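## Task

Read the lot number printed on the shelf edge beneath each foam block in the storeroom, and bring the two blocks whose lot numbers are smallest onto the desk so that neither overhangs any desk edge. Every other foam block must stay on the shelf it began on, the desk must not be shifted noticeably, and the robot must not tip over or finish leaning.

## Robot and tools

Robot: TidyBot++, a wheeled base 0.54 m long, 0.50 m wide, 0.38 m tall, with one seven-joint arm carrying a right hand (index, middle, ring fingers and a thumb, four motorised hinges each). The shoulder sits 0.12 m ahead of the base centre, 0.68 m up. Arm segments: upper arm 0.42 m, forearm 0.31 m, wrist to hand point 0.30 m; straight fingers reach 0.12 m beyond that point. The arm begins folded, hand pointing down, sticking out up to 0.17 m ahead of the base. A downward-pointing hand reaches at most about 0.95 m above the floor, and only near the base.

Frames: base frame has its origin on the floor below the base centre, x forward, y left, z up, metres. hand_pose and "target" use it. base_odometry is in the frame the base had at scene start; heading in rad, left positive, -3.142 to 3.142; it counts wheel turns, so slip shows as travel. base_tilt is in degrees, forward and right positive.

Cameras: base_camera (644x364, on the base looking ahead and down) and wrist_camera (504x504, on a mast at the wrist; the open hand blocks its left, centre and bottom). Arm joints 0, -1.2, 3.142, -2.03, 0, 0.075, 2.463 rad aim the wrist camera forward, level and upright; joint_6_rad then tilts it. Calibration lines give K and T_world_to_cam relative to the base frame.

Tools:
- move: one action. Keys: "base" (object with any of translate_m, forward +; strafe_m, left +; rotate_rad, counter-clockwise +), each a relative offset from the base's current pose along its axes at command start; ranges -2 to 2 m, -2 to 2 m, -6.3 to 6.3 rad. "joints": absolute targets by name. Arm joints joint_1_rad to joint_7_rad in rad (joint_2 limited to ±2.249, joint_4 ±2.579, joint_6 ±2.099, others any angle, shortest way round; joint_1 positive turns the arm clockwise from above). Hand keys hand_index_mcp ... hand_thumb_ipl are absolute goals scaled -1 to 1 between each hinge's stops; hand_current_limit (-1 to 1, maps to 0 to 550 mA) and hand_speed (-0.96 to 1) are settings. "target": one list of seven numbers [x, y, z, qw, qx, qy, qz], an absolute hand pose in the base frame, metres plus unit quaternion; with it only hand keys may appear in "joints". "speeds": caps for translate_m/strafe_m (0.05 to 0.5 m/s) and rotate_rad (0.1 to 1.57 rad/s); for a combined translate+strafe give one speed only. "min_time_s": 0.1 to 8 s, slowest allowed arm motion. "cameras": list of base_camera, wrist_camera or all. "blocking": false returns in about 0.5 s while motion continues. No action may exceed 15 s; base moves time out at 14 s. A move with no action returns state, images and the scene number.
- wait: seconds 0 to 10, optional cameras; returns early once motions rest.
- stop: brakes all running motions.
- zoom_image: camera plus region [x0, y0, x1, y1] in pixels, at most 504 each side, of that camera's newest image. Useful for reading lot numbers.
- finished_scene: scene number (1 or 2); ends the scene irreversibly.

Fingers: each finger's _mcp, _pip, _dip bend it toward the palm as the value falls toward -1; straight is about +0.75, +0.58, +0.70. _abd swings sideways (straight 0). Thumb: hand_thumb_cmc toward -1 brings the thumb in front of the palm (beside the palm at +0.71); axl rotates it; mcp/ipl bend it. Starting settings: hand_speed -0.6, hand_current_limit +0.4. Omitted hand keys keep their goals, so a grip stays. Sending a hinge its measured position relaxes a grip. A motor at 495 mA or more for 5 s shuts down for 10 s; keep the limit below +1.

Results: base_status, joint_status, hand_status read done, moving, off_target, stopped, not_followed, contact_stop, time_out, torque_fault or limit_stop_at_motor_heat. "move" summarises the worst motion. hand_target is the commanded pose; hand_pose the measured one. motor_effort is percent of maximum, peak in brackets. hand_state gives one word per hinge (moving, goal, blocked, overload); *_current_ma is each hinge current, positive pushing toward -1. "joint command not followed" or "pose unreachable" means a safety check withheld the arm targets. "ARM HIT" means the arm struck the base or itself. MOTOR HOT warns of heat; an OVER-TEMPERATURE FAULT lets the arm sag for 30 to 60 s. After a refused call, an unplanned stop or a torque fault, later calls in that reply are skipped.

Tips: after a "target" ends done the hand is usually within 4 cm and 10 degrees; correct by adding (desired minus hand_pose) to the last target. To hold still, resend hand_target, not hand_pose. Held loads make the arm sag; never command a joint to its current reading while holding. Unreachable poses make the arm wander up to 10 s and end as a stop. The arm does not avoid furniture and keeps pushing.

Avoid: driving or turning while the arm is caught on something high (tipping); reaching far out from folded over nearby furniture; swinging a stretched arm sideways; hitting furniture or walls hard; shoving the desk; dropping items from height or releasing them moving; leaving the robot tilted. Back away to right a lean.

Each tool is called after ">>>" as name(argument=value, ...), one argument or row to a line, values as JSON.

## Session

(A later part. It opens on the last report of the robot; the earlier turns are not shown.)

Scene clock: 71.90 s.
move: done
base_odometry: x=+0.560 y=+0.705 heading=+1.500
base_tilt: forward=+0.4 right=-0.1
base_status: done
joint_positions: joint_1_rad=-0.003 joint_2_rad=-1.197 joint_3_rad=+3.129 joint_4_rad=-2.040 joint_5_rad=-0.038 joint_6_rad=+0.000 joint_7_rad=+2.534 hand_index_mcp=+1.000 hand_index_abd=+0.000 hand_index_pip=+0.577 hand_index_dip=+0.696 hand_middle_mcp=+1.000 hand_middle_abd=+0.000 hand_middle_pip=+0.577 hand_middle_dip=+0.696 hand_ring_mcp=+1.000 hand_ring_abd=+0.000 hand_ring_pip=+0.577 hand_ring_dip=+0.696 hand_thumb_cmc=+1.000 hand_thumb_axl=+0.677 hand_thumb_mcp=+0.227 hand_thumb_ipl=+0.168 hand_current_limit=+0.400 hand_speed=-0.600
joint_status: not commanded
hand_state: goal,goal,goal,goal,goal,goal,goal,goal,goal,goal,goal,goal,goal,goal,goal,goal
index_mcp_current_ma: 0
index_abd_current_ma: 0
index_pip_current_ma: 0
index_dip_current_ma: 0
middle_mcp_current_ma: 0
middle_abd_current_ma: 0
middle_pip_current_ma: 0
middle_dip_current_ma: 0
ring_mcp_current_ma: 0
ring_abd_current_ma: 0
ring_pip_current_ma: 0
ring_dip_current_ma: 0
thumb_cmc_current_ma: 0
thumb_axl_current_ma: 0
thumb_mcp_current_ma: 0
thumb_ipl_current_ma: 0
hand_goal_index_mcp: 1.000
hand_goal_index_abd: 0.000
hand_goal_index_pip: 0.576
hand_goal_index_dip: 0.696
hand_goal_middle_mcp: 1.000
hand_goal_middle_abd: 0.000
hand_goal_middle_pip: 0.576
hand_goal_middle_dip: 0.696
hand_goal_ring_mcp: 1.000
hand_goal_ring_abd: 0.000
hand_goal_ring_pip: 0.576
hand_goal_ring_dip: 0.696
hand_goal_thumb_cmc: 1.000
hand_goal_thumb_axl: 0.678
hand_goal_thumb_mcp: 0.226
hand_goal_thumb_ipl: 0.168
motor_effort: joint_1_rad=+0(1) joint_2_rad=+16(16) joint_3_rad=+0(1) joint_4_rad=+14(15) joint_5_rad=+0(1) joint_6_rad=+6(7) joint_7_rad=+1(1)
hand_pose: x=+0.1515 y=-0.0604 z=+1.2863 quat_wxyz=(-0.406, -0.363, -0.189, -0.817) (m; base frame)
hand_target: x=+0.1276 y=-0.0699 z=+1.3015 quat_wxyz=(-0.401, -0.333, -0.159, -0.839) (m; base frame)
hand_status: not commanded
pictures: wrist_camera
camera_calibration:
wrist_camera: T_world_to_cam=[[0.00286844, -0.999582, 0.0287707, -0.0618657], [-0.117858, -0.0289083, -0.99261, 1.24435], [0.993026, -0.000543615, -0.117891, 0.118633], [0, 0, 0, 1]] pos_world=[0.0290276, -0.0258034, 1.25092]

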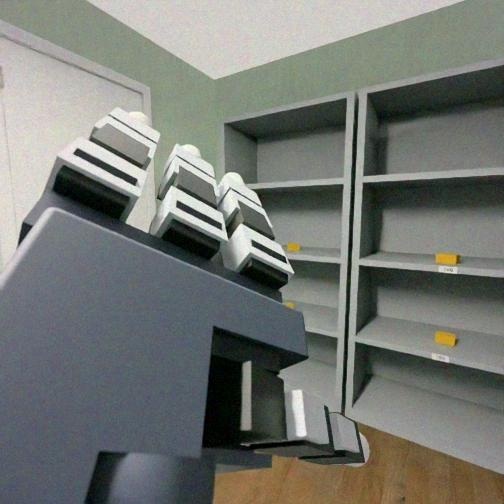

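>>> move(
  base={"translate_m":0.495,"strafe_m":-0.339},
  cameras=["all"],
)

>>> zoom_image(
  camera="wrist_camera",
  region=[354, 200, 504, 350],
)

>>> zoom_image(
  camera="wrist_camera",
  region=[354, 350, 504, 500],
)

Scene clock: 80.07 s.
move: done
base_odometry: x=+0.933 y=+1.175 heading=+1.500
base_tilt: forward=+0.4 right=-0.1
base_status: done
joint_positions: joint_1_rad=-0.003 joint_2_rad=-1.196 joint_3_rad=+3.134 joint_4_rad=-2.040 joint_5_rad=-0.038 joint_6_rad=+0.001 joint_7_rad=+2.534 hand_index_mcp=+1.000 hand_index_abd=+0.000 hand_index_pip=+0.577 hand_index_dip=+0.696 hand_middle_mcp=+1.000 hand_middle_abd=+0.000 hand_middle_pip=+0.577 hand_middle_dip=+0.696 hand_ring_mcp=+1.000 hand_ring_abd=+0.000 hand_ring_pip=+0.577 hand_ring_dip=+0.696 hand_thumb_cmc=+1.000 hand_thumb_axl=+0.677 hand_thumb_mcp=+0.227 hand_thumb_ipl=+0.168 hand_current_limit=+0.400 hand_speed=-0.600
joint_status: not commanded
hand_state: goal,goal,goal,goal,goal,goal,goal,goal,goal,goal,goal,goal,goal,goal,goal,goal
index_mcp_current_ma: 0
index_abd_current_ma: 0
index_pip_current_ma: 0
index_dip_current_ma: 0
middle_mcp_current_ma: 0
middle_abd_current_ma: 0
middle_pip_current_ma: 0
middle_dip_current_ma: 0
ring_mcp_current_ma: 0
ring_abd_current_ma: 0
ring_pip_current_ma: 0
ring_dip_current_ma: 0
thumb_cmc_current_ma: 0
thumb_axl_current_ma: 0
thumb_mcp_current_ma: 0
thumb_ipl_current_ma: 0
hand_goal_index_mcp: 1.000
hand_goal_index_abd: 0.000
hand_goal_index_pip: 0.576
hand_goal_index_dip: 0.696
hand_goal_middle_mcp: 1.000
hand_goal_middle_abd: 0.000
hand_goal_middle_pip: 0.576
hand_goal_middle_dip: 0.696
hand_goal_ring_mcp: 1.000
hand_goal_ring_abd: 0.000
hand_goal_ring_pip: 0.576
hand_goal_ring_dip: 0.696
hand_goal_thumb_cmc: 1.000
hand_goal_thumb_axl: 0.678
hand_goal_thumb_mcp: 0.226
hand_goal_thumb_ipl: 0.168
motor_effort: joint_1_rad=+0(1) joint_2_rad=+16(19) joint_3_rad=+0(2) joint_4_rad=+14(16) joint_5_rad=+0(1) joint_6_rad=+6(8) joint_7_rad=+0(2)
hand_pose: x=+0.1514 y=-0.0633 z=+1.2863 quat_wxyz=(-0.406, -0.364, -0.187, -0.817) (m; base frame)
hand_target: x=+0.1276 y=-0.0699 z=+1.3015 quat_wxyz=(-0.401, -0.333, -0.159, -0.839) (m; base frame)
hand_status: not commanded
pictures: base_camera, wrist_camera
camera_calibration:
wrist_camera: T_world_to_cam=[[0.00101611, -0.999712, 0.0239702, -0.0583292], [-0.117409, -0.0239237, -0.992795, 1.24476], [0.993083, -0.00180554, -0.1174, 0.11789], [0, 0, 0, 1]] pos_world=[0.0291307, -0.0283203, 1.25103]

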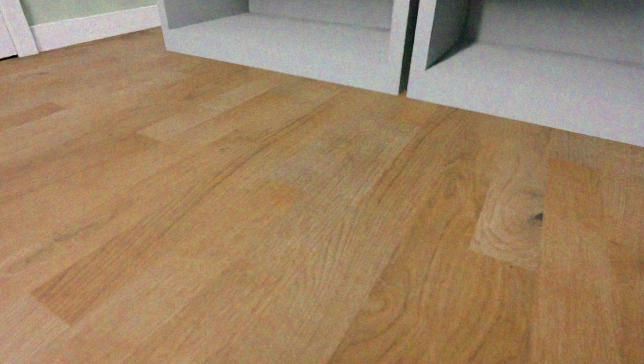

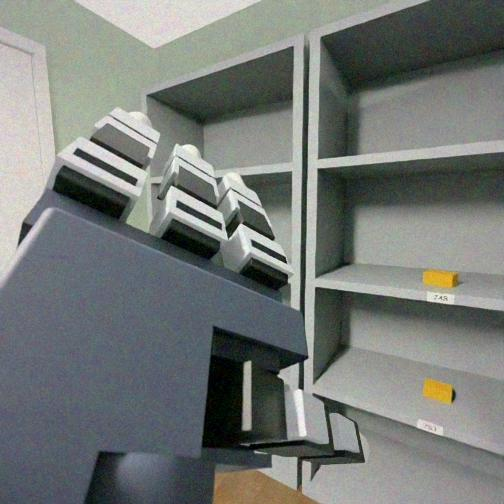

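Scaled by 3.360 from the camera's 504x504 image, which has a finer 720x720 frame.

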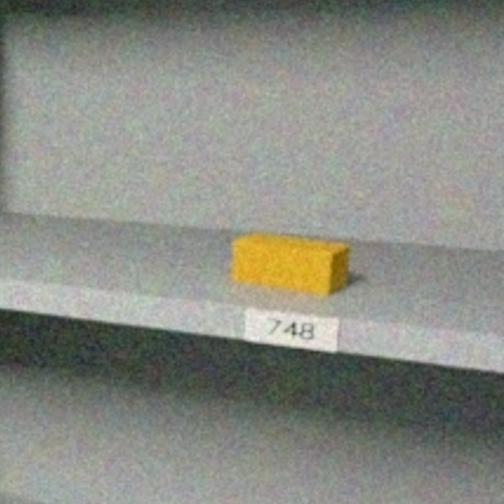

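Scaled by 3.360 from the camera's 504x504 image, which has a finer 720x720 frame.

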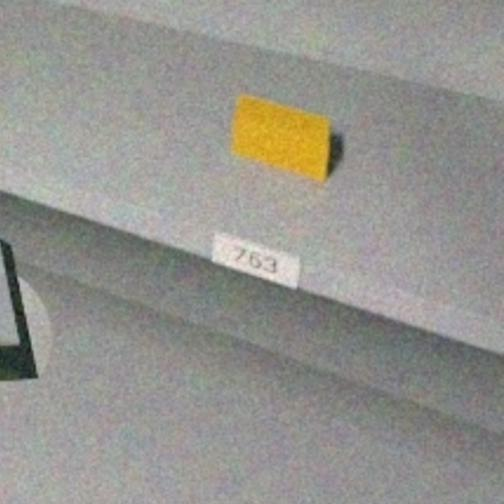

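>>> move(
  base={"rotate_rad":0.6},
  cameras=["wrist_camera"],
)

>>> zoom_image(
  camera="wrist_camera",
  region=[354, 200, 504, 350],
)

>>> zoom_image(
  camera="wrist_camera",
  region=[354, 350, 504, 500],
)

Scene clock: 86.63 s.
move: done
base_odometry: x=+0.933 y=+1.175 heading=+2.100
base_tilt: forward=+0.4 right=-0.1
base_status: done
joint_positions: joint_1_rad=-0.003 joint_2_rad=-1.196 joint_3_rad=+3.134 joint_4_rad=-2.040 joint_5_rad=-0.038 joint_6_rad=+0.001 joint_7_rad=+2.534 hand_index_mcp=+1.000 hand_index_abd=+0.000 hand_index_pip=+0.577 hand_index_dip=+0.696 hand_middle_mcp=+1.000 hand_middle_abd=+0.000 hand_middle_pip=+0.577 hand_middle_dip=+0.696 hand_ring_mcp=+1.000 hand_ring_abd=+0.000 hand_ring_pip=+0.577 hand_ring_dip=+0.696 hand_thumb_cmc=+1.000 hand_thumb_axl=+0.677 hand_thumb_mcp=+0.227 hand_thumb_ipl=+0.168 hand_current_limit=+0.400 hand_speed=-0.600
joint_status: not commanded
hand_state: goal,goal,goal,goal,goal,goal,goal,goal,goal,goal,goal,goal,goal,goal,goal,goal
index_mcp_current_ma: 0
index_abd_current_ma: 0
index_pip_current_ma: 0
index_dip_current_ma: 0
middle_mcp_current_ma: 0
middle_abd_current_ma: 0
middle_pip_current_ma: 0
middle_dip_current_ma: 0
ring_mcp_current_ma: 0
ring_abd_current_ma: 0
ring_pip_current_ma: 0
ring_dip_current_ma: 0
thumb_cmc_current_ma: 0
thumb_axl_current_ma: 0
thumb_mcp_current_ma: 0
thumb_ipl_current_ma: 0
hand_goal_index_mcp: 1.000
hand_goal_index_abd: 0.000
hand_goal_index_pip: 0.576
hand_goal_index_dip: 0.696
hand_goal_middle_mcp: 1.000
hand_goal_middle_abd: 0.000
hand_goal_middle_pip: 0.576
hand_goal_middle_dip: 0.696
hand_goal_ring_mcp: 1.000
hand_goal_ring_abd: 0.000
hand_goal_ring_pip: 0.576
hand_goal_ring_dip: 0.696
hand_goal_thumb_cmc: 1.000
hand_goal_thumb_axl: 0.678
hand_goal_thumb_mcp: 0.226
hand_goal_thumb_ipl: 0.168
motor_effort: joint_1_rad=+0(1) joint_2_rad=+16(16) joint_3_rad=+0(1) joint_4_rad=+14(15) joint_5_rad=+0(1) joint_6_rad=+6(7) joint_7_rad=+1(2)
hand_pose: x=+0.1514 y=-0.0634 z=+1.2863 quat_wxyz=(-0.406, -0.364, -0.187, -0.817) (m; base frame)
hand_target: x=+0.1276 y=-0.0699 z=+1.3015 quat_wxyz=(-0.401, -0.333, -0.159, -0.839) (m; base frame)
hand_status: not commanded
pictures: wrist_camera
camera_calibration:
wrist_camera: T_world_to_cam=[[0.000916989, -0.999712, 0.0239832, -0.0583429], [-0.117412, -0.0239249, -0.992795, 1.24476], [0.993083, -0.00190552, -0.1174, 0.117887], [0, 0, 0, 1]] pos_world=[0.0291309, -0.0283206, 1.25103]

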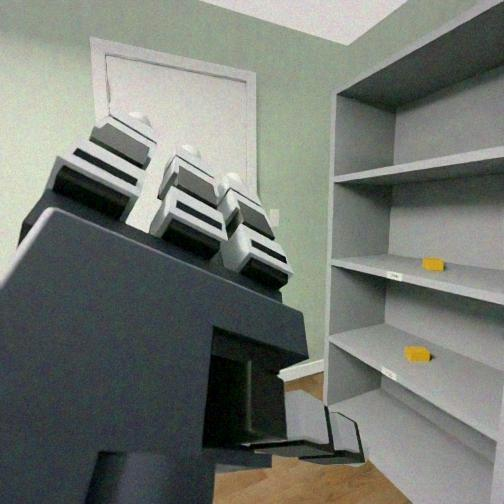

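Scaled by 3.360 from the camera's 504x504 image, which has a finer 720x720 frame.

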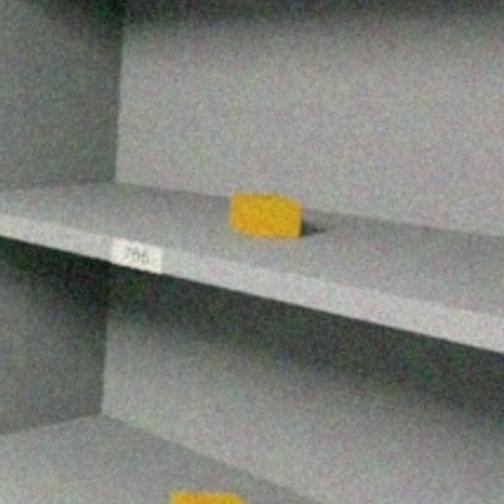

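Scaled by 3.360 from the camera's 504x504 image, which has a finer 720x720 frame.

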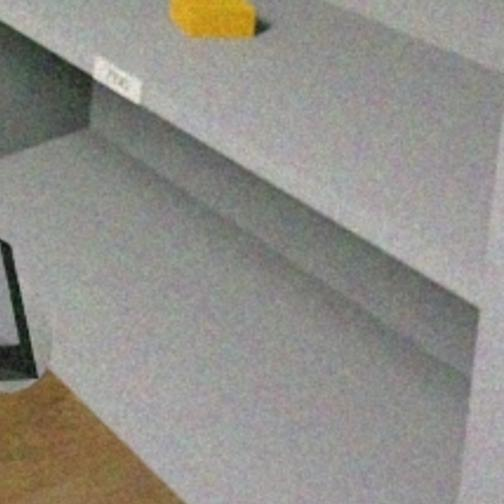

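>>> move(
  base={"rotate_rad":-1.2},
)

>>> move(
  base={"translate_m":0.12,"strafe_m":0.6},
  cameras=["all"],
)

>>> move(
  base={"rotate_rad":0.55},
  cameras=["all"],
)

>>> zoom_image(
  camera="wrist_camera",
  region=[304, 200, 504, 400],
)

Scene clock: 99.40 s.
move: done
base_odometry: x=+0.933 y=+1.175 heading=+0.900
base_tilt: forward=+0.4 right=-0.1
base_status: done
joint_positions: joint_1_rad=-0.002 joint_2_rad=-1.196 joint_3_rad=+3.134 joint_4_rad=-2.040 joint_5_rad=-0.038 joint_6_rad=+0.001 joint_7_rad=+2.534 hand_index_mcp=+1.000 hand_index_abd=+0.000 hand_index_pip=+0.577 hand_index_dip=+0.696 hand_middle_mcp=+1.000 hand_middle_abd=+0.000 hand_middle_pip=+0.577 hand_middle_dip=+0.696 hand_ring_mcp=+1.000 hand_ring_abd=+0.000 hand_ring_pip=+0.577 hand_ring_dip=+0.696 hand_thumb_cmc=+1.000 hand_thumb_axl=+0.677 hand_thumb_mcp=+0.227 hand_thumb_ipl=+0.168 hand_current_limit=+0.400 hand_speed=-0.600
joint_status: not commanded
hand_state: goal,goal,goal,goal,goal,goal,goal,goal,goal,goal,goal,goal,goal,goal,goal,goal
index_mcp_current_ma: 0
index_abd_current_ma: 0
index_pip_current_ma: 0
index_dip_current_ma: 0
middle_mcp_current_ma: 0
middle_abd_current_ma: 0
middle_pip_current_ma: 0
middle_dip_current_ma: 0
ring_mcp_current_ma: 0
ring_abd_current_ma: 0
ring_pip_current_ma: 0
ring_dip_current_ma: 0
thumb_cmc_current_ma: 0
thumb_axl_current_ma: 0
thumb_mcp_current_ma: 0
thumb_ipl_current_ma: 0
hand_goal_index_mcp: 1.000
hand_goal_index_abd: 0.000
hand_goal_index_pip: 0.576
hand_goal_index_dip: 0.696
hand_goal_middle_mcp: 1.000
hand_goal_middle_abd: 0.000
hand_goal_middle_pip: 0.576
hand_goal_middle_dip: 0.696
hand_goal_ring_mcp: 1.000
hand_goal_ring_abd: 0.000
hand_goal_ring_pip: 0.576
hand_goal_ring_dip: 0.696
hand_goal_thumb_cmc: 1.000
hand_goal_thumb_axl: 0.678
hand_goal_thumb_mcp: 0.226
hand_goal_thumb_ipl: 0.168
motor_effort: joint_1_rad=+0(1) joint_2_rad=+15(16) joint_3_rad=+0(1) joint_4_rad=+15(15) joint_5_rad=+0(1) joint_6_rad=+7(7) joint_7_rad=+1(2)
hand_pose: x=+0.1514 y=-0.0634 z=+1.2863 quat_wxyz=(-0.407, -0.364, -0.187, -0.817) (m; base frame)
hand_target: x=+0.1276 y=-0.0699 z=+1.3015 quat_wxyz=(-0.401, -0.333, -0.159, -0.839) (m; base frame)
hand_status: not commanded
pictures: none

Scene clock: 101.73 s.
move: done
base_odometry: x=+0.537 y=+1.642 heading=+0.900
base_tilt: forward=+0.4 right=-0.1
base_status: done
joint_positions: joint_1_rad=+0.004 joint_2_rad=-1.196 joint_3_rad=+3.136 joint_4_rad=-2.040 joint_5_rad=-0.038 joint_6_rad=+0.001 joint_7_rad=+2.534 hand_index_mcp=+1.000 hand_index_abd=+0.000 hand_index_pip=+0.577 hand_index_dip=+0.696 hand_middle_mcp=+1.000 hand_middle_abd=+0.000 hand_middle_pip=+0.577 hand_middle_dip=+0.696 hand_ring_mcp=+1.000 hand_ring_abd=+0.000 hand_ring_pip=+0.577 hand_ring_dip=+0.696 hand_thumb_cmc=+1.000 hand_thumb_axl=+0.677 hand_thumb_mcp=+0.227 hand_thumb_ipl=+0.168 hand_current_limit=+0.400 hand_speed=-0.600
joint_status: not commanded
hand_state: goal,goal,goal,goal,goal,goal,goal,goal,goal,goal,goal,goal,goal,goal,goal,goal
index_mcp_current_ma: 0
index_abd_current_ma: 0
index_pip_current_ma: 0
index_dip_current_ma: 0
middle_mcp_current_ma: 0
middle_abd_current_ma: 0
middle_pip_current_ma: 0
middle_dip_current_ma: 0
ring_mcp_current_ma: 0
ring_abd_current_ma: 0
ring_pip_current_ma: 0
ring_dip_current_ma: 0
thumb_cmc_current_ma: 0
thumb_axl_current_ma: 0
thumb_mcp_current_ma: 0
thumb_ipl_current_ma: 0
hand_goal_index_mcp: 1.000
hand_goal_index_abd: 0.000
hand_goal_index_pip: 0.576
hand_goal_index_dip: 0.696
hand_goal_middle_mcp: 1.000
hand_goal_middle_abd: 0.000
hand_goal_middle_pip: 0.576
hand_goal_middle_dip: 0.696
hand_goal_ring_mcp: 1.000
hand_goal_ring_abd: 0.000
hand_goal_ring_pip: 0.576
hand_goal_ring_dip: 0.696
hand_goal_thumb_cmc: 1.000
hand_goal_thumb_axl: 0.678
hand_goal_thumb_mcp: 0.226
hand_goal_thumb_ipl: 0.168
motor_effort: joint_1_rad=+0(3) joint_2_rad=+16(16) joint_3_rad=+0(3) joint_4_rad=+15(15) joint_5_rad=+0(1) joint_6_rad=+6(7) joint_7_rad=+1(2)
hand_pose: x=+0.1509 y=-0.0647 z=+1.2862 quat_wxyz=(-0.409, -0.365, -0.185, -0.816) (m; base frame)
hand_target: x=+0.1276 y=-0.0699 z=+1.3015 quat_wxyz=(-0.401, -0.333, -0.159, -0.839) (m; base frame)
hand_status: not commanded
pictures: base_camera, wrist_camera
camera_calibration:
wrist_camera: T_world_to_cam=[[-0.00648428, -0.999734, 0.0221281, -0.0562398], [-0.117584, -0.0212128, -0.992836, 1.24486], [0.993042, -0.00903974, -0.117415, 0.117984], [0, 0, 0, 1]] pos_world=[0.0288477, -0.0287515, 1.25104]

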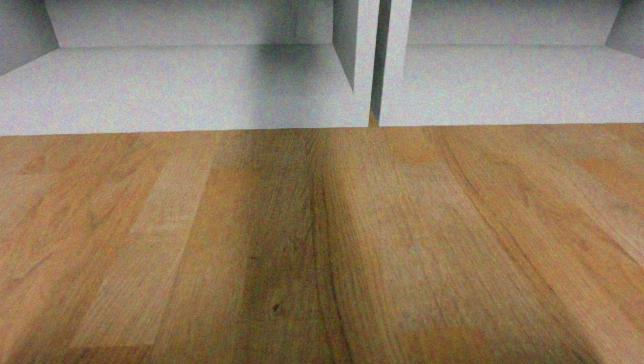

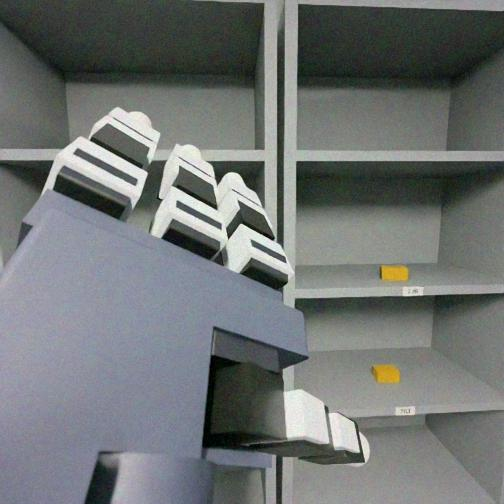

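Scene clock: 103.20 s.
move: done
base_odometry: x=+0.537 y=+1.642 heading=+1.449
base_tilt: forward=+0.4 right=-0.1
base_status: done
joint_positions: joint_1_rad=+0.003 joint_2_rad=-1.196 joint_3_rad=+3.136 joint_4_rad=-2.040 joint_5_rad=-0.038 joint_6_rad=+0.001 joint_7_rad=+2.534 hand_index_mcp=+1.000 hand_index_abd=+0.000 hand_index_pip=+0.577 hand_index_dip=+0.696 hand_middle_mcp=+1.000 hand_middle_abd=+0.000 hand_middle_pip=+0.577 hand_middle_dip=+0.696 hand_ring_mcp=+1.000 hand_ring_abd=+0.000 hand_ring_pip=+0.577 hand_ring_dip=+0.696 hand_thumb_cmc=+1.000 hand_thumb_axl=+0.677 hand_thumb_mcp=+0.227 hand_thumb_ipl=+0.168 hand_current_limit=+0.400 hand_speed=-0.600
joint_status: not commanded
hand_state: goal,goal,goal,goal,goal,goal,goal,goal,goal,goal,goal,goal,goal,goal,goal,goal
index_mcp_current_ma: 0
index_abd_current_ma: 0
index_pip_current_ma: 0
index_dip_current_ma: 0
middle_mcp_current_ma: 0
middle_abd_current_ma: 0
middle_pip_current_ma: 0
middle_dip_current_ma: 0
ring_mcp_current_ma: 0
ring_abd_current_ma: 0
ring_pip_current_ma: 0
ring_dip_current_ma: 0
thumb_cmc_current_ma: 0
thumb_axl_current_ma: 0
thumb_mcp_current_ma: 0
thumb_ipl_current_ma: 0
hand_goal_index_mcp: 1.000
hand_goal_index_abd: 0.000
hand_goal_index_pip: 0.576
hand_goal_index_dip: 0.696
hand_goal_middle_mcp: 1.000
hand_goal_middle_abd: 0.000
hand_goal_middle_pip: 0.576
hand_goal_middle_dip: 0.696
hand_goal_ring_mcp: 1.000
hand_goal_ring_abd: 0.000
hand_goal_ring_pip: 0.576
hand_goal_ring_dip: 0.696
hand_goal_thumb_cmc: 1.000
hand_goal_thumb_axl: 0.678
hand_goal_thumb_mcp: 0.226
hand_goal_thumb_ipl: 0.168
motor_effort: joint_1_rad=+0(1) joint_2_rad=+16(16) joint_3_rad=+0(1) joint_4_rad=+15(15) joint_5_rad=+0(1) joint_6_rad=+6(7) joint_7_rad=+1(1)
hand_pose: x=+0.1510 y=-0.0647 z=+1.2862 quat_wxyz=(-0.409, -0.365, -0.185, -0.816) (m; base frame)
hand_target: x=+0.1276 y=-0.0699 z=+1.3015 quat_wxyz=(-0.401, -0.333, -0.159, -0.839) (m; base frame)
hand_status: not commanded
pictures: base_camera, wrist_camera
camera_calibration:
wrist_camera: T_world_to_cam=[[-0.00557911, -0.99974, 0.0221106, -0.0563403], [-0.117566, -0.0213018, -0.992837, 1.24486], [0.993049, -0.00813859, -0.117416, 0.117913], [0, 0, 0, 1]] pos_world=[0.0289457, -0.0288483, 1.25104]

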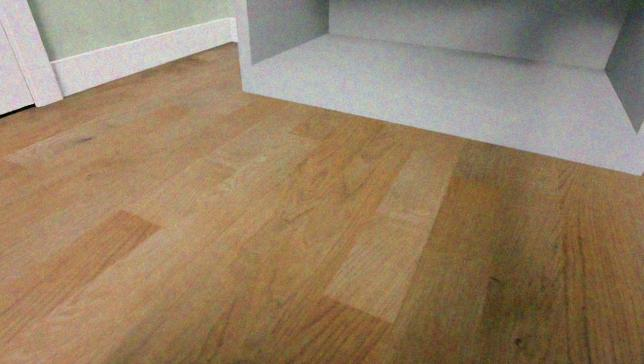

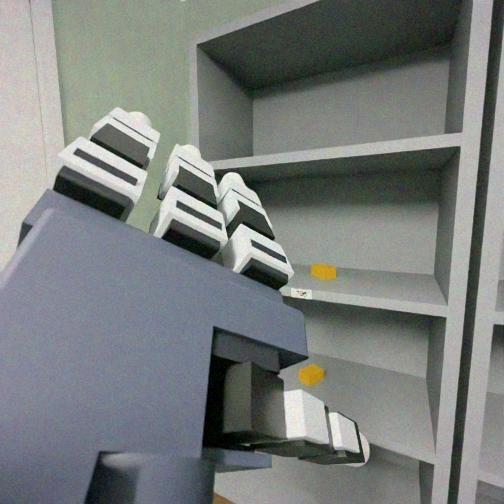

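Scaled by 2.520 from the camera's 504x504 image, which has a finer 720x720 frame.

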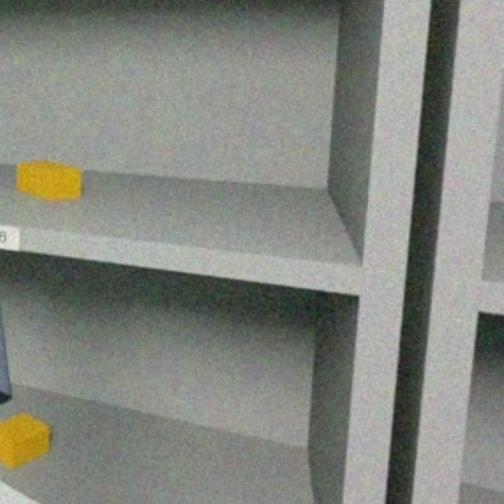

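>>> zoom_image(
  camera="wrist_camera",
  region=[280, 260, 360, 320],
)

>>> move(
  base={"rotate_rad":0.2},
  cameras=["wrist_camera"],
)

>>> zoom_image(
  camera="wrist_camera",
  region=[324, 230, 424, 330],
)

>>> zoom_image(
  camera="wrist_camera",
  region=[304, 330, 404, 430],
)

Scaled by 6.300 from the camera's 504x504 image, which has a finer 720x720 frame.

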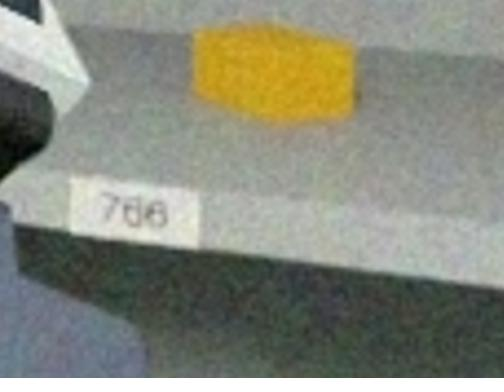

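Scene clock: 107.67 s.
move: done
base_odometry: x=+0.537 y=+1.642 heading=+1.649
base_tilt: forward=+0.4 right=-0.1
base_status: done
joint_positions: joint_1_rad=+0.002 joint_2_rad=-1.196 joint_3_rad=+3.136 joint_4_rad=-2.040 joint_5_rad=-0.038 joint_6_rad=+0.001 joint_7_rad=+2.534 hand_index_mcp=+1.000 hand_index_abd=+0.000 hand_index_pip=+0.577 hand_index_dip=+0.696 hand_middle_mcp=+1.000 hand_middle_abd=+0.000 hand_middle_pip=+0.577 hand_middle_dip=+0.696 hand_ring_mcp=+1.000 hand_ring_abd=+0.000 hand_ring_pip=+0.577 hand_ring_dip=+0.696 hand_thumb_cmc=+1.000 hand_thumb_axl=+0.677 hand_thumb_mcp=+0.227 hand_thumb_ipl=+0.168 hand_current_limit=+0.400 hand_speed=-0.600
joint_status: not commanded
hand_state: goal,goal,goal,goal,goal,goal,goal,goal,goal,goal,goal,goal,goal,goal,goal,goal
index_mcp_current_ma: 0
index_abd_current_ma: 0
index_pip_current_ma: 0
index_dip_current_ma: 0
middle_mcp_current_ma: 0
middle_abd_current_ma: 0
middle_pip_current_ma: 0
middle_dip_current_ma: 0
ring_mcp_current_ma: 0
ring_abd_current_ma: 0
ring_pip_current_ma: 0
ring_dip_current_ma: 0
thumb_cmc_current_ma: 0
thumb_axl_current_ma: 0
thumb_mcp_current_ma: 0
thumb_ipl_current_ma: 0
hand_goal_index_mcp: 1.000
hand_goal_index_abd: 0.000
hand_goal_index_pip: 0.576
hand_goal_index_dip: 0.696
hand_goal_middle_mcp: 1.000
hand_goal_middle_abd: 0.000
hand_goal_middle_pip: 0.576
hand_goal_middle_dip: 0.696
hand_goal_ring_mcp: 1.000
hand_goal_ring_abd: 0.000
hand_goal_ring_pip: 0.576
hand_goal_ring_dip: 0.696
hand_goal_thumb_cmc: 1.000
hand_goal_thumb_axl: 0.678
hand_goal_thumb_mcp: 0.226
hand_goal_thumb_ipl: 0.168
motor_effort: joint_1_rad=+0(1) joint_2_rad=+16(16) joint_3_rad=+0(1) joint_4_rad=+14(15) joint_5_rad=+0(1) joint_6_rad=+7(7) joint_7_rad=+1(2)
hand_pose: x=+0.1510 y=-0.0647 z=+1.2862 quat_wxyz=(-0.409, -0.365, -0.185, -0.816) (m; base frame)
hand_target: x=+0.1276 y=-0.0699 z=+1.3015 quat_wxyz=(-0.401, -0.333, -0.159, -0.839) (m; base frame)
hand_status: not commanded
pictures: wrist_camera
camera_calibration:
wrist_camera: T_world_to_cam=[[-0.00536787, -0.999739, 0.0221837, -0.0564371], [-0.117562, -0.0213993, -0.992835, 1.24486], [0.993051, -0.00793737, -0.117416, 0.117919], [0, 0, 0, 1]] pos_world=[0.0289452, -0.0288473, 1.25103]

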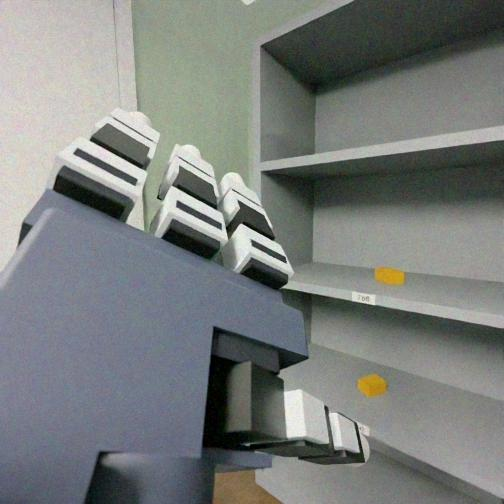

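Scaled by 5.040 from the camera's 504x504 image, which has a finer 720x720 frame.

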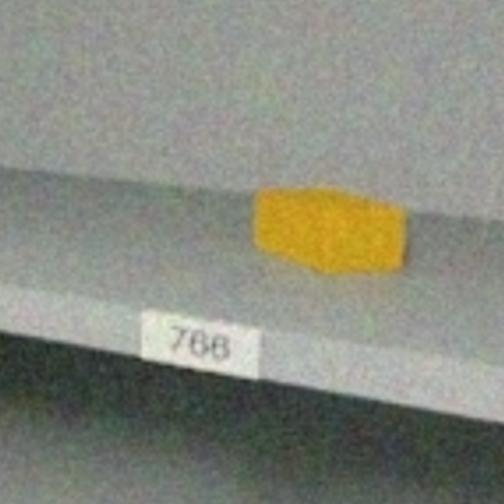

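Scaled by 5.040 from the camera's 504x504 image, which has a finer 720x720 frame.

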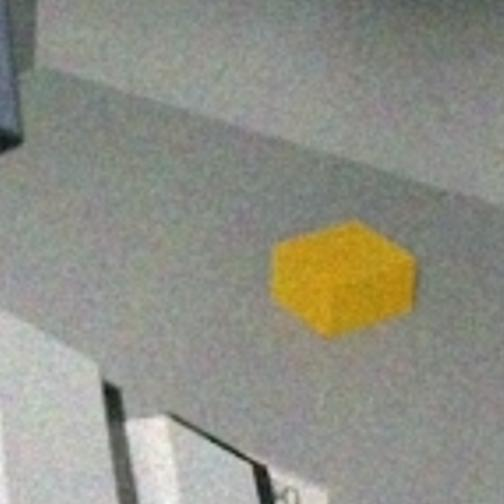

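>>> move(
  base={"rotate_rad":0.25},
  cameras=["wrist_camera"],
)

>>> zoom_image(
  camera="wrist_camera",
  region=[364, 360, 464, 460],
)

>>> zoom_image(
  camera="wrist_camera",
  region=[404, 250, 484, 330],
)

Scene clock: 112.37 s.
move: done
base_odometry: x=+0.537 y=+1.642 heading=+1.898
base_tilt: forward=+0.4 right=-0.1
base_status: done
joint_positions: joint_1_rad=+0.002 joint_2_rad=-1.196 joint_3_rad=+3.136 joint_4_rad=-2.040 joint_5_rad=-0.038 joint_6_rad=+0.001 joint_7_rad=+2.534 hand_index_mcp=+1.000 hand_index_abd=+0.000 hand_index_pip=+0.577 hand_index_dip=+0.696 hand_middle_mcp=+1.000 hand_middle_abd=+0.000 hand_middle_pip=+0.577 hand_middle_dip=+0.696 hand_ring_mcp=+1.000 hand_ring_abd=+0.000 hand_ring_pip=+0.577 hand_ring_dip=+0.696 hand_thumb_cmc=+1.000 hand_thumb_axl=+0.677 hand_thumb_mcp=+0.227 hand_thumb_ipl=+0.168 hand_current_limit=+0.400 hand_speed=-0.600
joint_status: not commanded
hand_state: goal,goal,goal,goal,goal,goal,goal,goal,goal,goal,goal,goal,goal,goal,goal,goal
index_mcp_current_ma: 0
index_abd_current_ma: 0
index_pip_current_ma: 0
index_dip_current_ma: 0
middle_mcp_current_ma: 0
middle_abd_current_ma: 0
middle_pip_current_ma: 0
middle_dip_current_ma: 0
ring_mcp_current_ma: 0
ring_abd_current_ma: 0
ring_pip_current_ma: 0
ring_dip_current_ma: 0
thumb_cmc_current_ma: 0
thumb_axl_current_ma: 0
thumb_mcp_current_ma: 0
thumb_ipl_current_ma: 0
hand_goal_index_mcp: 1.000
hand_goal_index_abd: 0.000
hand_goal_index_pip: 0.576
hand_goal_index_dip: 0.696
hand_goal_middle_mcp: 1.000
hand_goal_middle_abd: 0.000
hand_goal_middle_pip: 0.576
hand_goal_middle_dip: 0.696
hand_goal_ring_mcp: 1.000
hand_goal_ring_abd: 0.000
hand_goal_ring_pip: 0.576
hand_goal_ring_dip: 0.696
hand_goal_thumb_cmc: 1.000
hand_goal_thumb_axl: 0.678
hand_goal_thumb_mcp: 0.226
hand_goal_thumb_ipl: 0.168
motor_effort: joint_1_rad=+0(1) joint_2_rad=+16(16) joint_3_rad=+0(1) joint_4_rad=+14(15) joint_5_rad=+1(1) joint_6_rad=+7(7) joint_7_rad=+0(2)
hand_pose: x=+0.1510 y=-0.0647 z=+1.2862 quat_wxyz=(-0.409, -0.365, -0.185, -0.816) (m; base frame)
hand_target: x=+0.1276 y=-0.0699 z=+1.3015 quat_wxyz=(-0.401, -0.333, -0.159, -0.839) (m; base frame)
hand_status: not commanded
pictures: wrist_camera
camera_calibration:
wrist_camera: T_world_to_cam=[[-0.00507047, -0.999742, 0.0221449, -0.0563961], [-0.117555, -0.0213957, -0.992836, 1.24486], [0.993053, -0.00763739, -0.117416, 0.117928], [0, 0, 0, 1]] pos_world=[0.0289445, -0.0288463, 1.25104]

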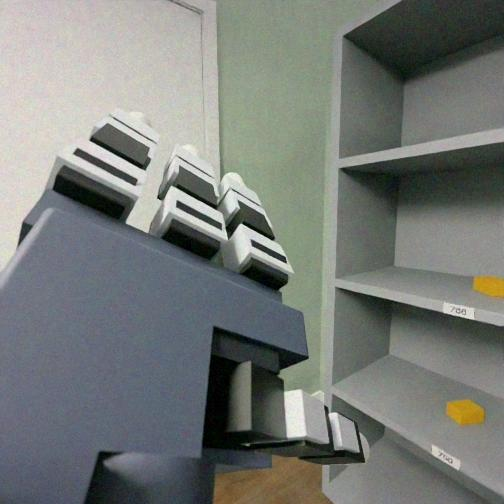

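Scaled by 5.040 from the camera's 504x504 image, which has a finer 720x720 frame.

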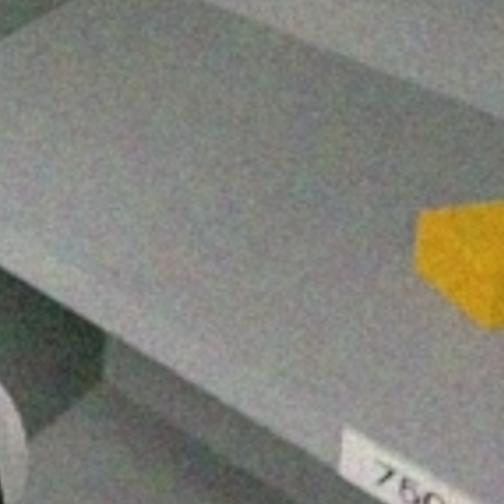

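Scaled by 6.300 from the camera's 504x504 image, which has a finer 720x720 frame.

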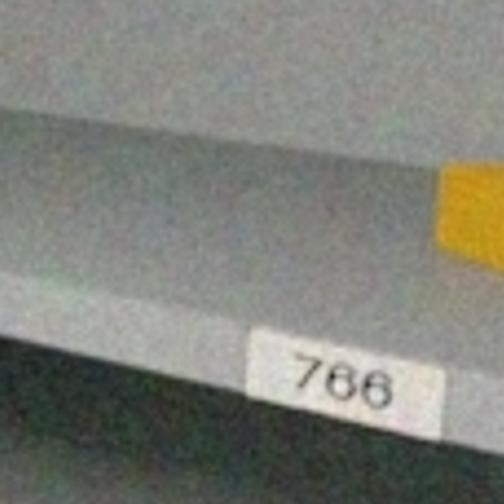

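>>> zoom_image(
  camera="wrist_camera",
  region=[424, 430, 474, 480],
)

Scaled by 10.080 from the camera's 504x504 image, which has a finer 720x720 frame.

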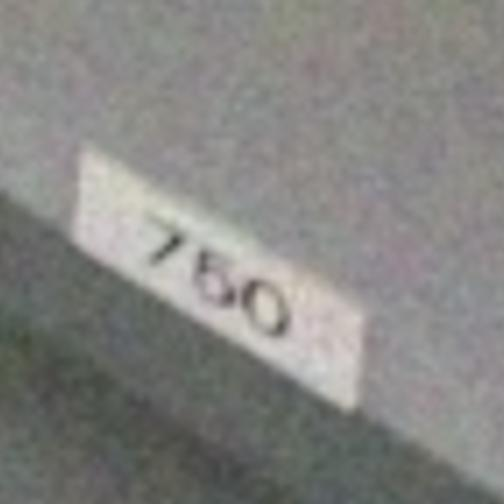

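>>> move(
  base={"rotate_rad":-2.569},
)

>>> move(
  base={"translate_m":0.6},
)

>>> move(
  base={"strafe_m":-1.7},
)

>>> move(
  base={"strafe_m":-1.0},
  cameras=["all"],
)

Scene clock: 125.43 s.
move: done
base_odometry: x=+0.537 y=+1.642 heading=-0.670
base_tilt: forward=+0.4 right=-0.1
base_status: done
joint_positions: joint_1_rad=+0.002 joint_2_rad=-1.196 joint_3_rad=+3.136 joint_4_rad=-2.040 joint_5_rad=-0.038 joint_6_rad=+0.001 joint_7_rad=+2.534 hand_index_mcp=+1.000 hand_index_abd=+0.000 hand_index_pip=+0.577 hand_index_dip=+0.696 hand_middle_mcp=+1.000 hand_middle_abd=+0.000 hand_middle_pip=+0.577 hand_middle_dip=+0.696 hand_ring_mcp=+1.000 hand_ring_abd=+0.000 hand_ring_pip=+0.577 hand_ring_dip=+0.696 hand_thumb_cmc=+1.000 hand_thumb_axl=+0.677 hand_thumb_mcp=+0.227 hand_thumb_ipl=+0.168 hand_current_limit=+0.400 hand_speed=-0.600
joint_status: not commanded
hand_state: goal,goal,goal,goal,goal,goal,goal,goal,goal,goal,goal,goal,goal,goal,goal,goal
index_mcp_current_ma: 0
index_abd_current_ma: 0
index_pip_current_ma: 0
index_dip_current_ma: 0
middle_mcp_current_ma: 0
middle_abd_current_ma: 0
middle_pip_current_ma: 0
middle_dip_current_ma: 0
ring_mcp_current_ma: 0
ring_abd_current_ma: 0
ring_pip_current_ma: 0
ring_dip_current_ma: 0
thumb_cmc_current_ma: 0
thumb_axl_current_ma: 0
thumb_mcp_current_ma: 0
thumb_ipl_current_ma: 0
hand_goal_index_mcp: 1.000
hand_goal_index_abd: 0.000
hand_goal_index_pip: 0.576
hand_goal_index_dip: 0.696
hand_goal_middle_mcp: 1.000
hand_goal_middle_abd: 0.000
hand_goal_middle_pip: 0.576
hand_goal_middle_dip: 0.696
hand_goal_ring_mcp: 1.000
hand_goal_ring_abd: 0.000
hand_goal_ring_pip: 0.576
hand_goal_ring_dip: 0.696
hand_goal_thumb_cmc: 1.000
hand_goal_thumb_axl: 0.678
hand_goal_thumb_mcp: 0.226
hand_goal_thumb_ipl: 0.168
motor_effort: joint_1_rad=+0(1) joint_2_rad=+16(16) joint_3_rad=+0(1) joint_4_rad=+14(15) joint_5_rad=+0(1) joint_6_rad=+7(7) joint_7_rad=+1(2)
hand_pose: x=+0.1511 y=-0.0647 z=+1.2862 quat_wxyz=(-0.408, -0.365, -0.185, -0.816) (m; base frame)
hand_target: x=+0.1276 y=-0.0699 z=+1.3015 quat_wxyz=(-0.401, -0.333, -0.159, -0.839) (m; base frame)
hand_status: not commanded
pictures: none

Scene clock: 127.77 s.
move: done
base_odometry: x=+1.007 y=+1.269 heading=-0.671
base_tilt: forward=+0.4 right=-0.1
base_status: done
joint_positions: joint_1_rad=+0.002 joint_2_rad=-1.194 joint_3_rad=+3.136 joint_4_rad=-2.039 joint_5_rad=-0.038 joint_6_rad=+0.002 joint_7_rad=+2.534 hand_index_mcp=+1.000 hand_index_abd=+0.000 hand_index_pip=+0.577 hand_index_dip=+0.696 hand_middle_mcp=+1.000 hand_middle_abd=+0.000 hand_middle_pip=+0.577 hand_middle_dip=+0.696 hand_ring_mcp=+1.000 hand_ring_abd=+0.000 hand_ring_pip=+0.577 hand_ring_dip=+0.696 hand_thumb_cmc=+1.000 hand_thumb_axl=+0.677 hand_thumb_mcp=+0.227 hand_thumb_ipl=+0.168 hand_current_limit=+0.400 hand_speed=-0.600
joint_status: not commanded
hand_state: goal,goal,goal,goal,goal,goal,goal,goal,goal,goal,goal,goal,goal,goal,goal,goal
index_mcp_current_ma: 0
index_abd_current_ma: 0
index_pip_current_ma: 0
index_dip_current_ma: 0
middle_mcp_current_ma: 0
middle_abd_current_ma: 0
middle_pip_current_ma: 0
middle_dip_current_ma: 0
ring_mcp_current_ma: 0
ring_abd_current_ma: 0
ring_pip_current_ma: 0
ring_dip_current_ma: 0
thumb_cmc_current_ma: 0
thumb_axl_current_ma: 0
thumb_mcp_current_ma: 1
thumb_ipl_current_ma: 0
hand_goal_index_mcp: 1.000
hand_goal_index_abd: 0.000
hand_goal_index_pip: 0.576
hand_goal_index_dip: 0.696
hand_goal_middle_mcp: 1.000
hand_goal_middle_abd: 0.000
hand_goal_middle_pip: 0.576
hand_goal_middle_dip: 0.696
hand_goal_ring_mcp: 1.000
hand_goal_ring_abd: 0.000
hand_goal_ring_pip: 0.576
hand_goal_ring_dip: 0.696
hand_goal_thumb_cmc: 1.000
hand_goal_thumb_axl: 0.678
hand_goal_thumb_mcp: 0.226
hand_goal_thumb_ipl: 0.168
motor_effort: joint_1_rad=+0(1) joint_2_rad=+16(19) joint_3_rad=+0(1) joint_4_rad=+14(17) joint_5_rad=+0(1) joint_6_rad=+6(8) joint_7_rad=+0(2)
hand_pose: x=+0.1516 y=-0.0647 z=+1.2866 quat_wxyz=(-0.408, -0.365, -0.185, -0.816) (m; base frame)
hand_target: x=+0.1276 y=-0.0699 z=+1.3015 quat_wxyz=(-0.401, -0.333, -0.159, -0.839) (m; base frame)
hand_status: not commanded
pictures: none

Scene clock: 131.83 s.
move: done
base_odometry: x=-0.049 y=-0.063 heading=-0.671
base_tilt: forward=+0.4 right=-0.1
base_status: done
joint_positions: joint_1_rad=+0.000 joint_2_rad=-1.194 joint_3_rad=+3.138 joint_4_rad=-2.039 joint_5_rad=-0.038 joint_6_rad=+0.002 joint_7_rad=+2.534 hand_index_mcp=+1.000 hand_index_abd=+0.000 hand_index_pip=+0.577 hand_index_dip=+0.696 hand_middle_mcp=+1.000 hand_middle_abd=+0.000 hand_middle_pip=+0.577 hand_middle_dip=+0.696 hand_ring_mcp=+1.000 hand_ring_abd=+0.000 hand_ring_pip=+0.577 hand_ring_dip=+0.696 hand_thumb_cmc=+1.000 hand_thumb_axl=+0.677 hand_thumb_mcp=+0.227 hand_thumb_ipl=+0.168 hand_current_limit=+0.400 hand_speed=-0.600
joint_status: not commanded
hand_state: goal,goal,goal,goal,goal,goal,goal,goal,goal,goal,goal,goal,goal,goal,goal,goal
index_mcp_current_ma: 0
index_abd_current_ma: 0
index_pip_current_ma: 0
index_dip_current_ma: 0
middle_mcp_current_ma: 0
middle_abd_current_ma: 0
middle_pip_current_ma: 0
middle_dip_current_ma: 0
ring_mcp_current_ma: 0
ring_abd_current_ma: 0
ring_pip_current_ma: 0
ring_dip_current_ma: 0
thumb_cmc_current_ma: 0
thumb_axl_current_ma: 0
thumb_mcp_current_ma: 1
thumb_ipl_current_ma: 0
hand_goal_index_mcp: 1.000
hand_goal_index_abd: 0.000
hand_goal_index_pip: 0.576
hand_goal_index_dip: 0.696
hand_goal_middle_mcp: 1.000
hand_goal_middle_abd: 0.000
hand_goal_middle_pip: 0.576
hand_goal_middle_dip: 0.696
hand_goal_ring_mcp: 1.000
hand_goal_ring_abd: 0.000
hand_goal_ring_pip: 0.576
hand_goal_ring_dip: 0.696
hand_goal_thumb_cmc: 1.000
hand_goal_thumb_axl: 0.678
hand_goal_thumb_mcp: 0.226
hand_goal_thumb_ipl: 0.168
motor_effort: joint_1_rad=+0(2) joint_2_rad=+16(17) joint_3_rad=+0(2) joint_4_rad=+15(15) joint_5_rad=+0(1) joint_6_rad=+6(7) joint_7_rad=+1(2)
hand_pose: x=+0.1517 y=-0.0661 z=+1.2865 quat_wxyz=(-0.408, -0.365, -0.184, -0.817) (m; base frame)
hand_target: x=+0.1276 y=-0.0699 z=+1.3015 quat_wxyz=(-0.401, -0.333, -0.159, -0.839) (m; base frame)
hand_status: not commanded
pictures: none

Scene clock: 134.80 s.
move: done
base_odometry: x=-0.671 y=-0.846 heading=-0.671
base_tilt: forward=+0.4 right=-0.1
base_status: done
joint_positions: joint_1_rad=+0.000 joint_2_rad=-1.194 joint_3_rad=+3.140 joint_4_rad=-2.039 joint_5_rad=-0.038 joint_6_rad=+0.002 joint_7_rad=+2.534 hand_index_mcp=+1.000 hand_index_abd=+0.000 hand_index_pip=+0.577 hand_index_dip=+0.696 hand_middle_mcp=+1.000 hand_middle_abd=+0.000 hand_middle_pip=+0.577 hand_middle_dip=+0.696 hand_ring_mcp=+1.000 hand_ring_abd=+0.000 hand_ring_pip=+0.577 hand_ring_dip=+0.696 hand_thumb_cmc=+1.000 hand_thumb_axl=+0.677 hand_thumb_mcp=+0.227 hand_thumb_ipl=+0.168 hand_current_limit=+0.400 hand_speed=-0.600
joint_status: not commanded
hand_state: goal,goal,goal,goal,goal,goal,goal,goal,goal,goal,goal,goal,goal,goal,goal,goal
index_mcp_current_ma: 0
index_abd_current_ma: 0
index_pip_current_ma: 0
index_dip_current_ma: 0
middle_mcp_current_ma: 0
middle_abd_current_ma: 0
middle_pip_current_ma: 0
middle_dip_current_ma: 0
ring_mcp_current_ma: 0
ring_abd_current_ma: 0
ring_pip_current_ma: 0
ring_dip_current_ma: 0
thumb_cmc_current_ma: 0
thumb_axl_current_ma: 0
thumb_mcp_current_ma: 1
thumb_ipl_current_ma: 0
hand_goal_index_mcp: 1.000
hand_goal_index_abd: 0.000
hand_goal_index_pip: 0.576
hand_goal_index_dip: 0.696
hand_goal_middle_mcp: 1.000
hand_goal_middle_abd: 0.000
hand_goal_middle_pip: 0.576
hand_goal_middle_dip: 0.696
hand_goal_ring_mcp: 1.000
hand_goal_ring_abd: 0.000
hand_goal_ring_pip: 0.576
hand_goal_ring_dip: 0.696
hand_goal_thumb_cmc: 1.000
hand_goal_thumb_axl: 0.678
hand_goal_thumb_mcp: 0.226
hand_goal_thumb_ipl: 0.168
motor_effort: joint_1_rad=-1(2) joint_2_rad=+16(17) joint_3_rad=+0(2) joint_4_rad=+14(15) joint_5_rad=+0(1) joint_6_rad=+6(7) joint_7_rad=+0(2)
hand_pose: x=+0.1516 y=-0.0669 z=+1.2864 quat_wxyz=(-0.407, -0.365, -0.183, -0.817) (m; base frame)
hand_target: x=+0.1276 y=-0.0699 z=+1.3015 quat_wxyz=(-0.401, -0.333, -0.159, -0.839) (m; base frame)
hand_status: not commanded
pictures: base_camera, wrist_camera
camera_calibration:
wrist_camera: T_world_to_cam=[[-0.00395499, -0.999823, 0.0183681, -0.0540129], [-0.117309, -0.0177776, -0.992936, 1.24542], [0.993088, -0.0060818, -0.117218, 0.117154], [0, 0, 0, 1]] pos_world=[0.0295415, -0.0311503, 1.25134]

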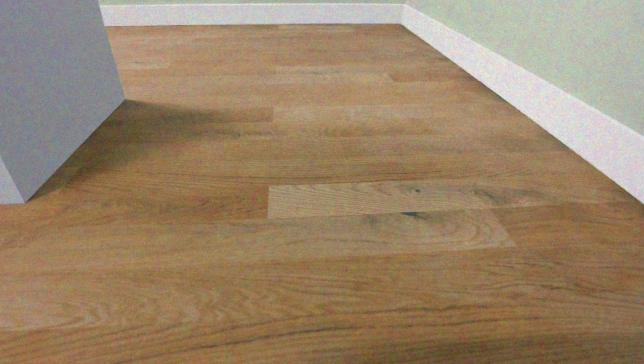

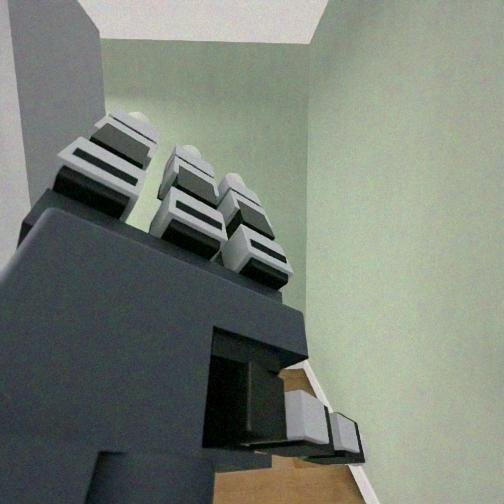

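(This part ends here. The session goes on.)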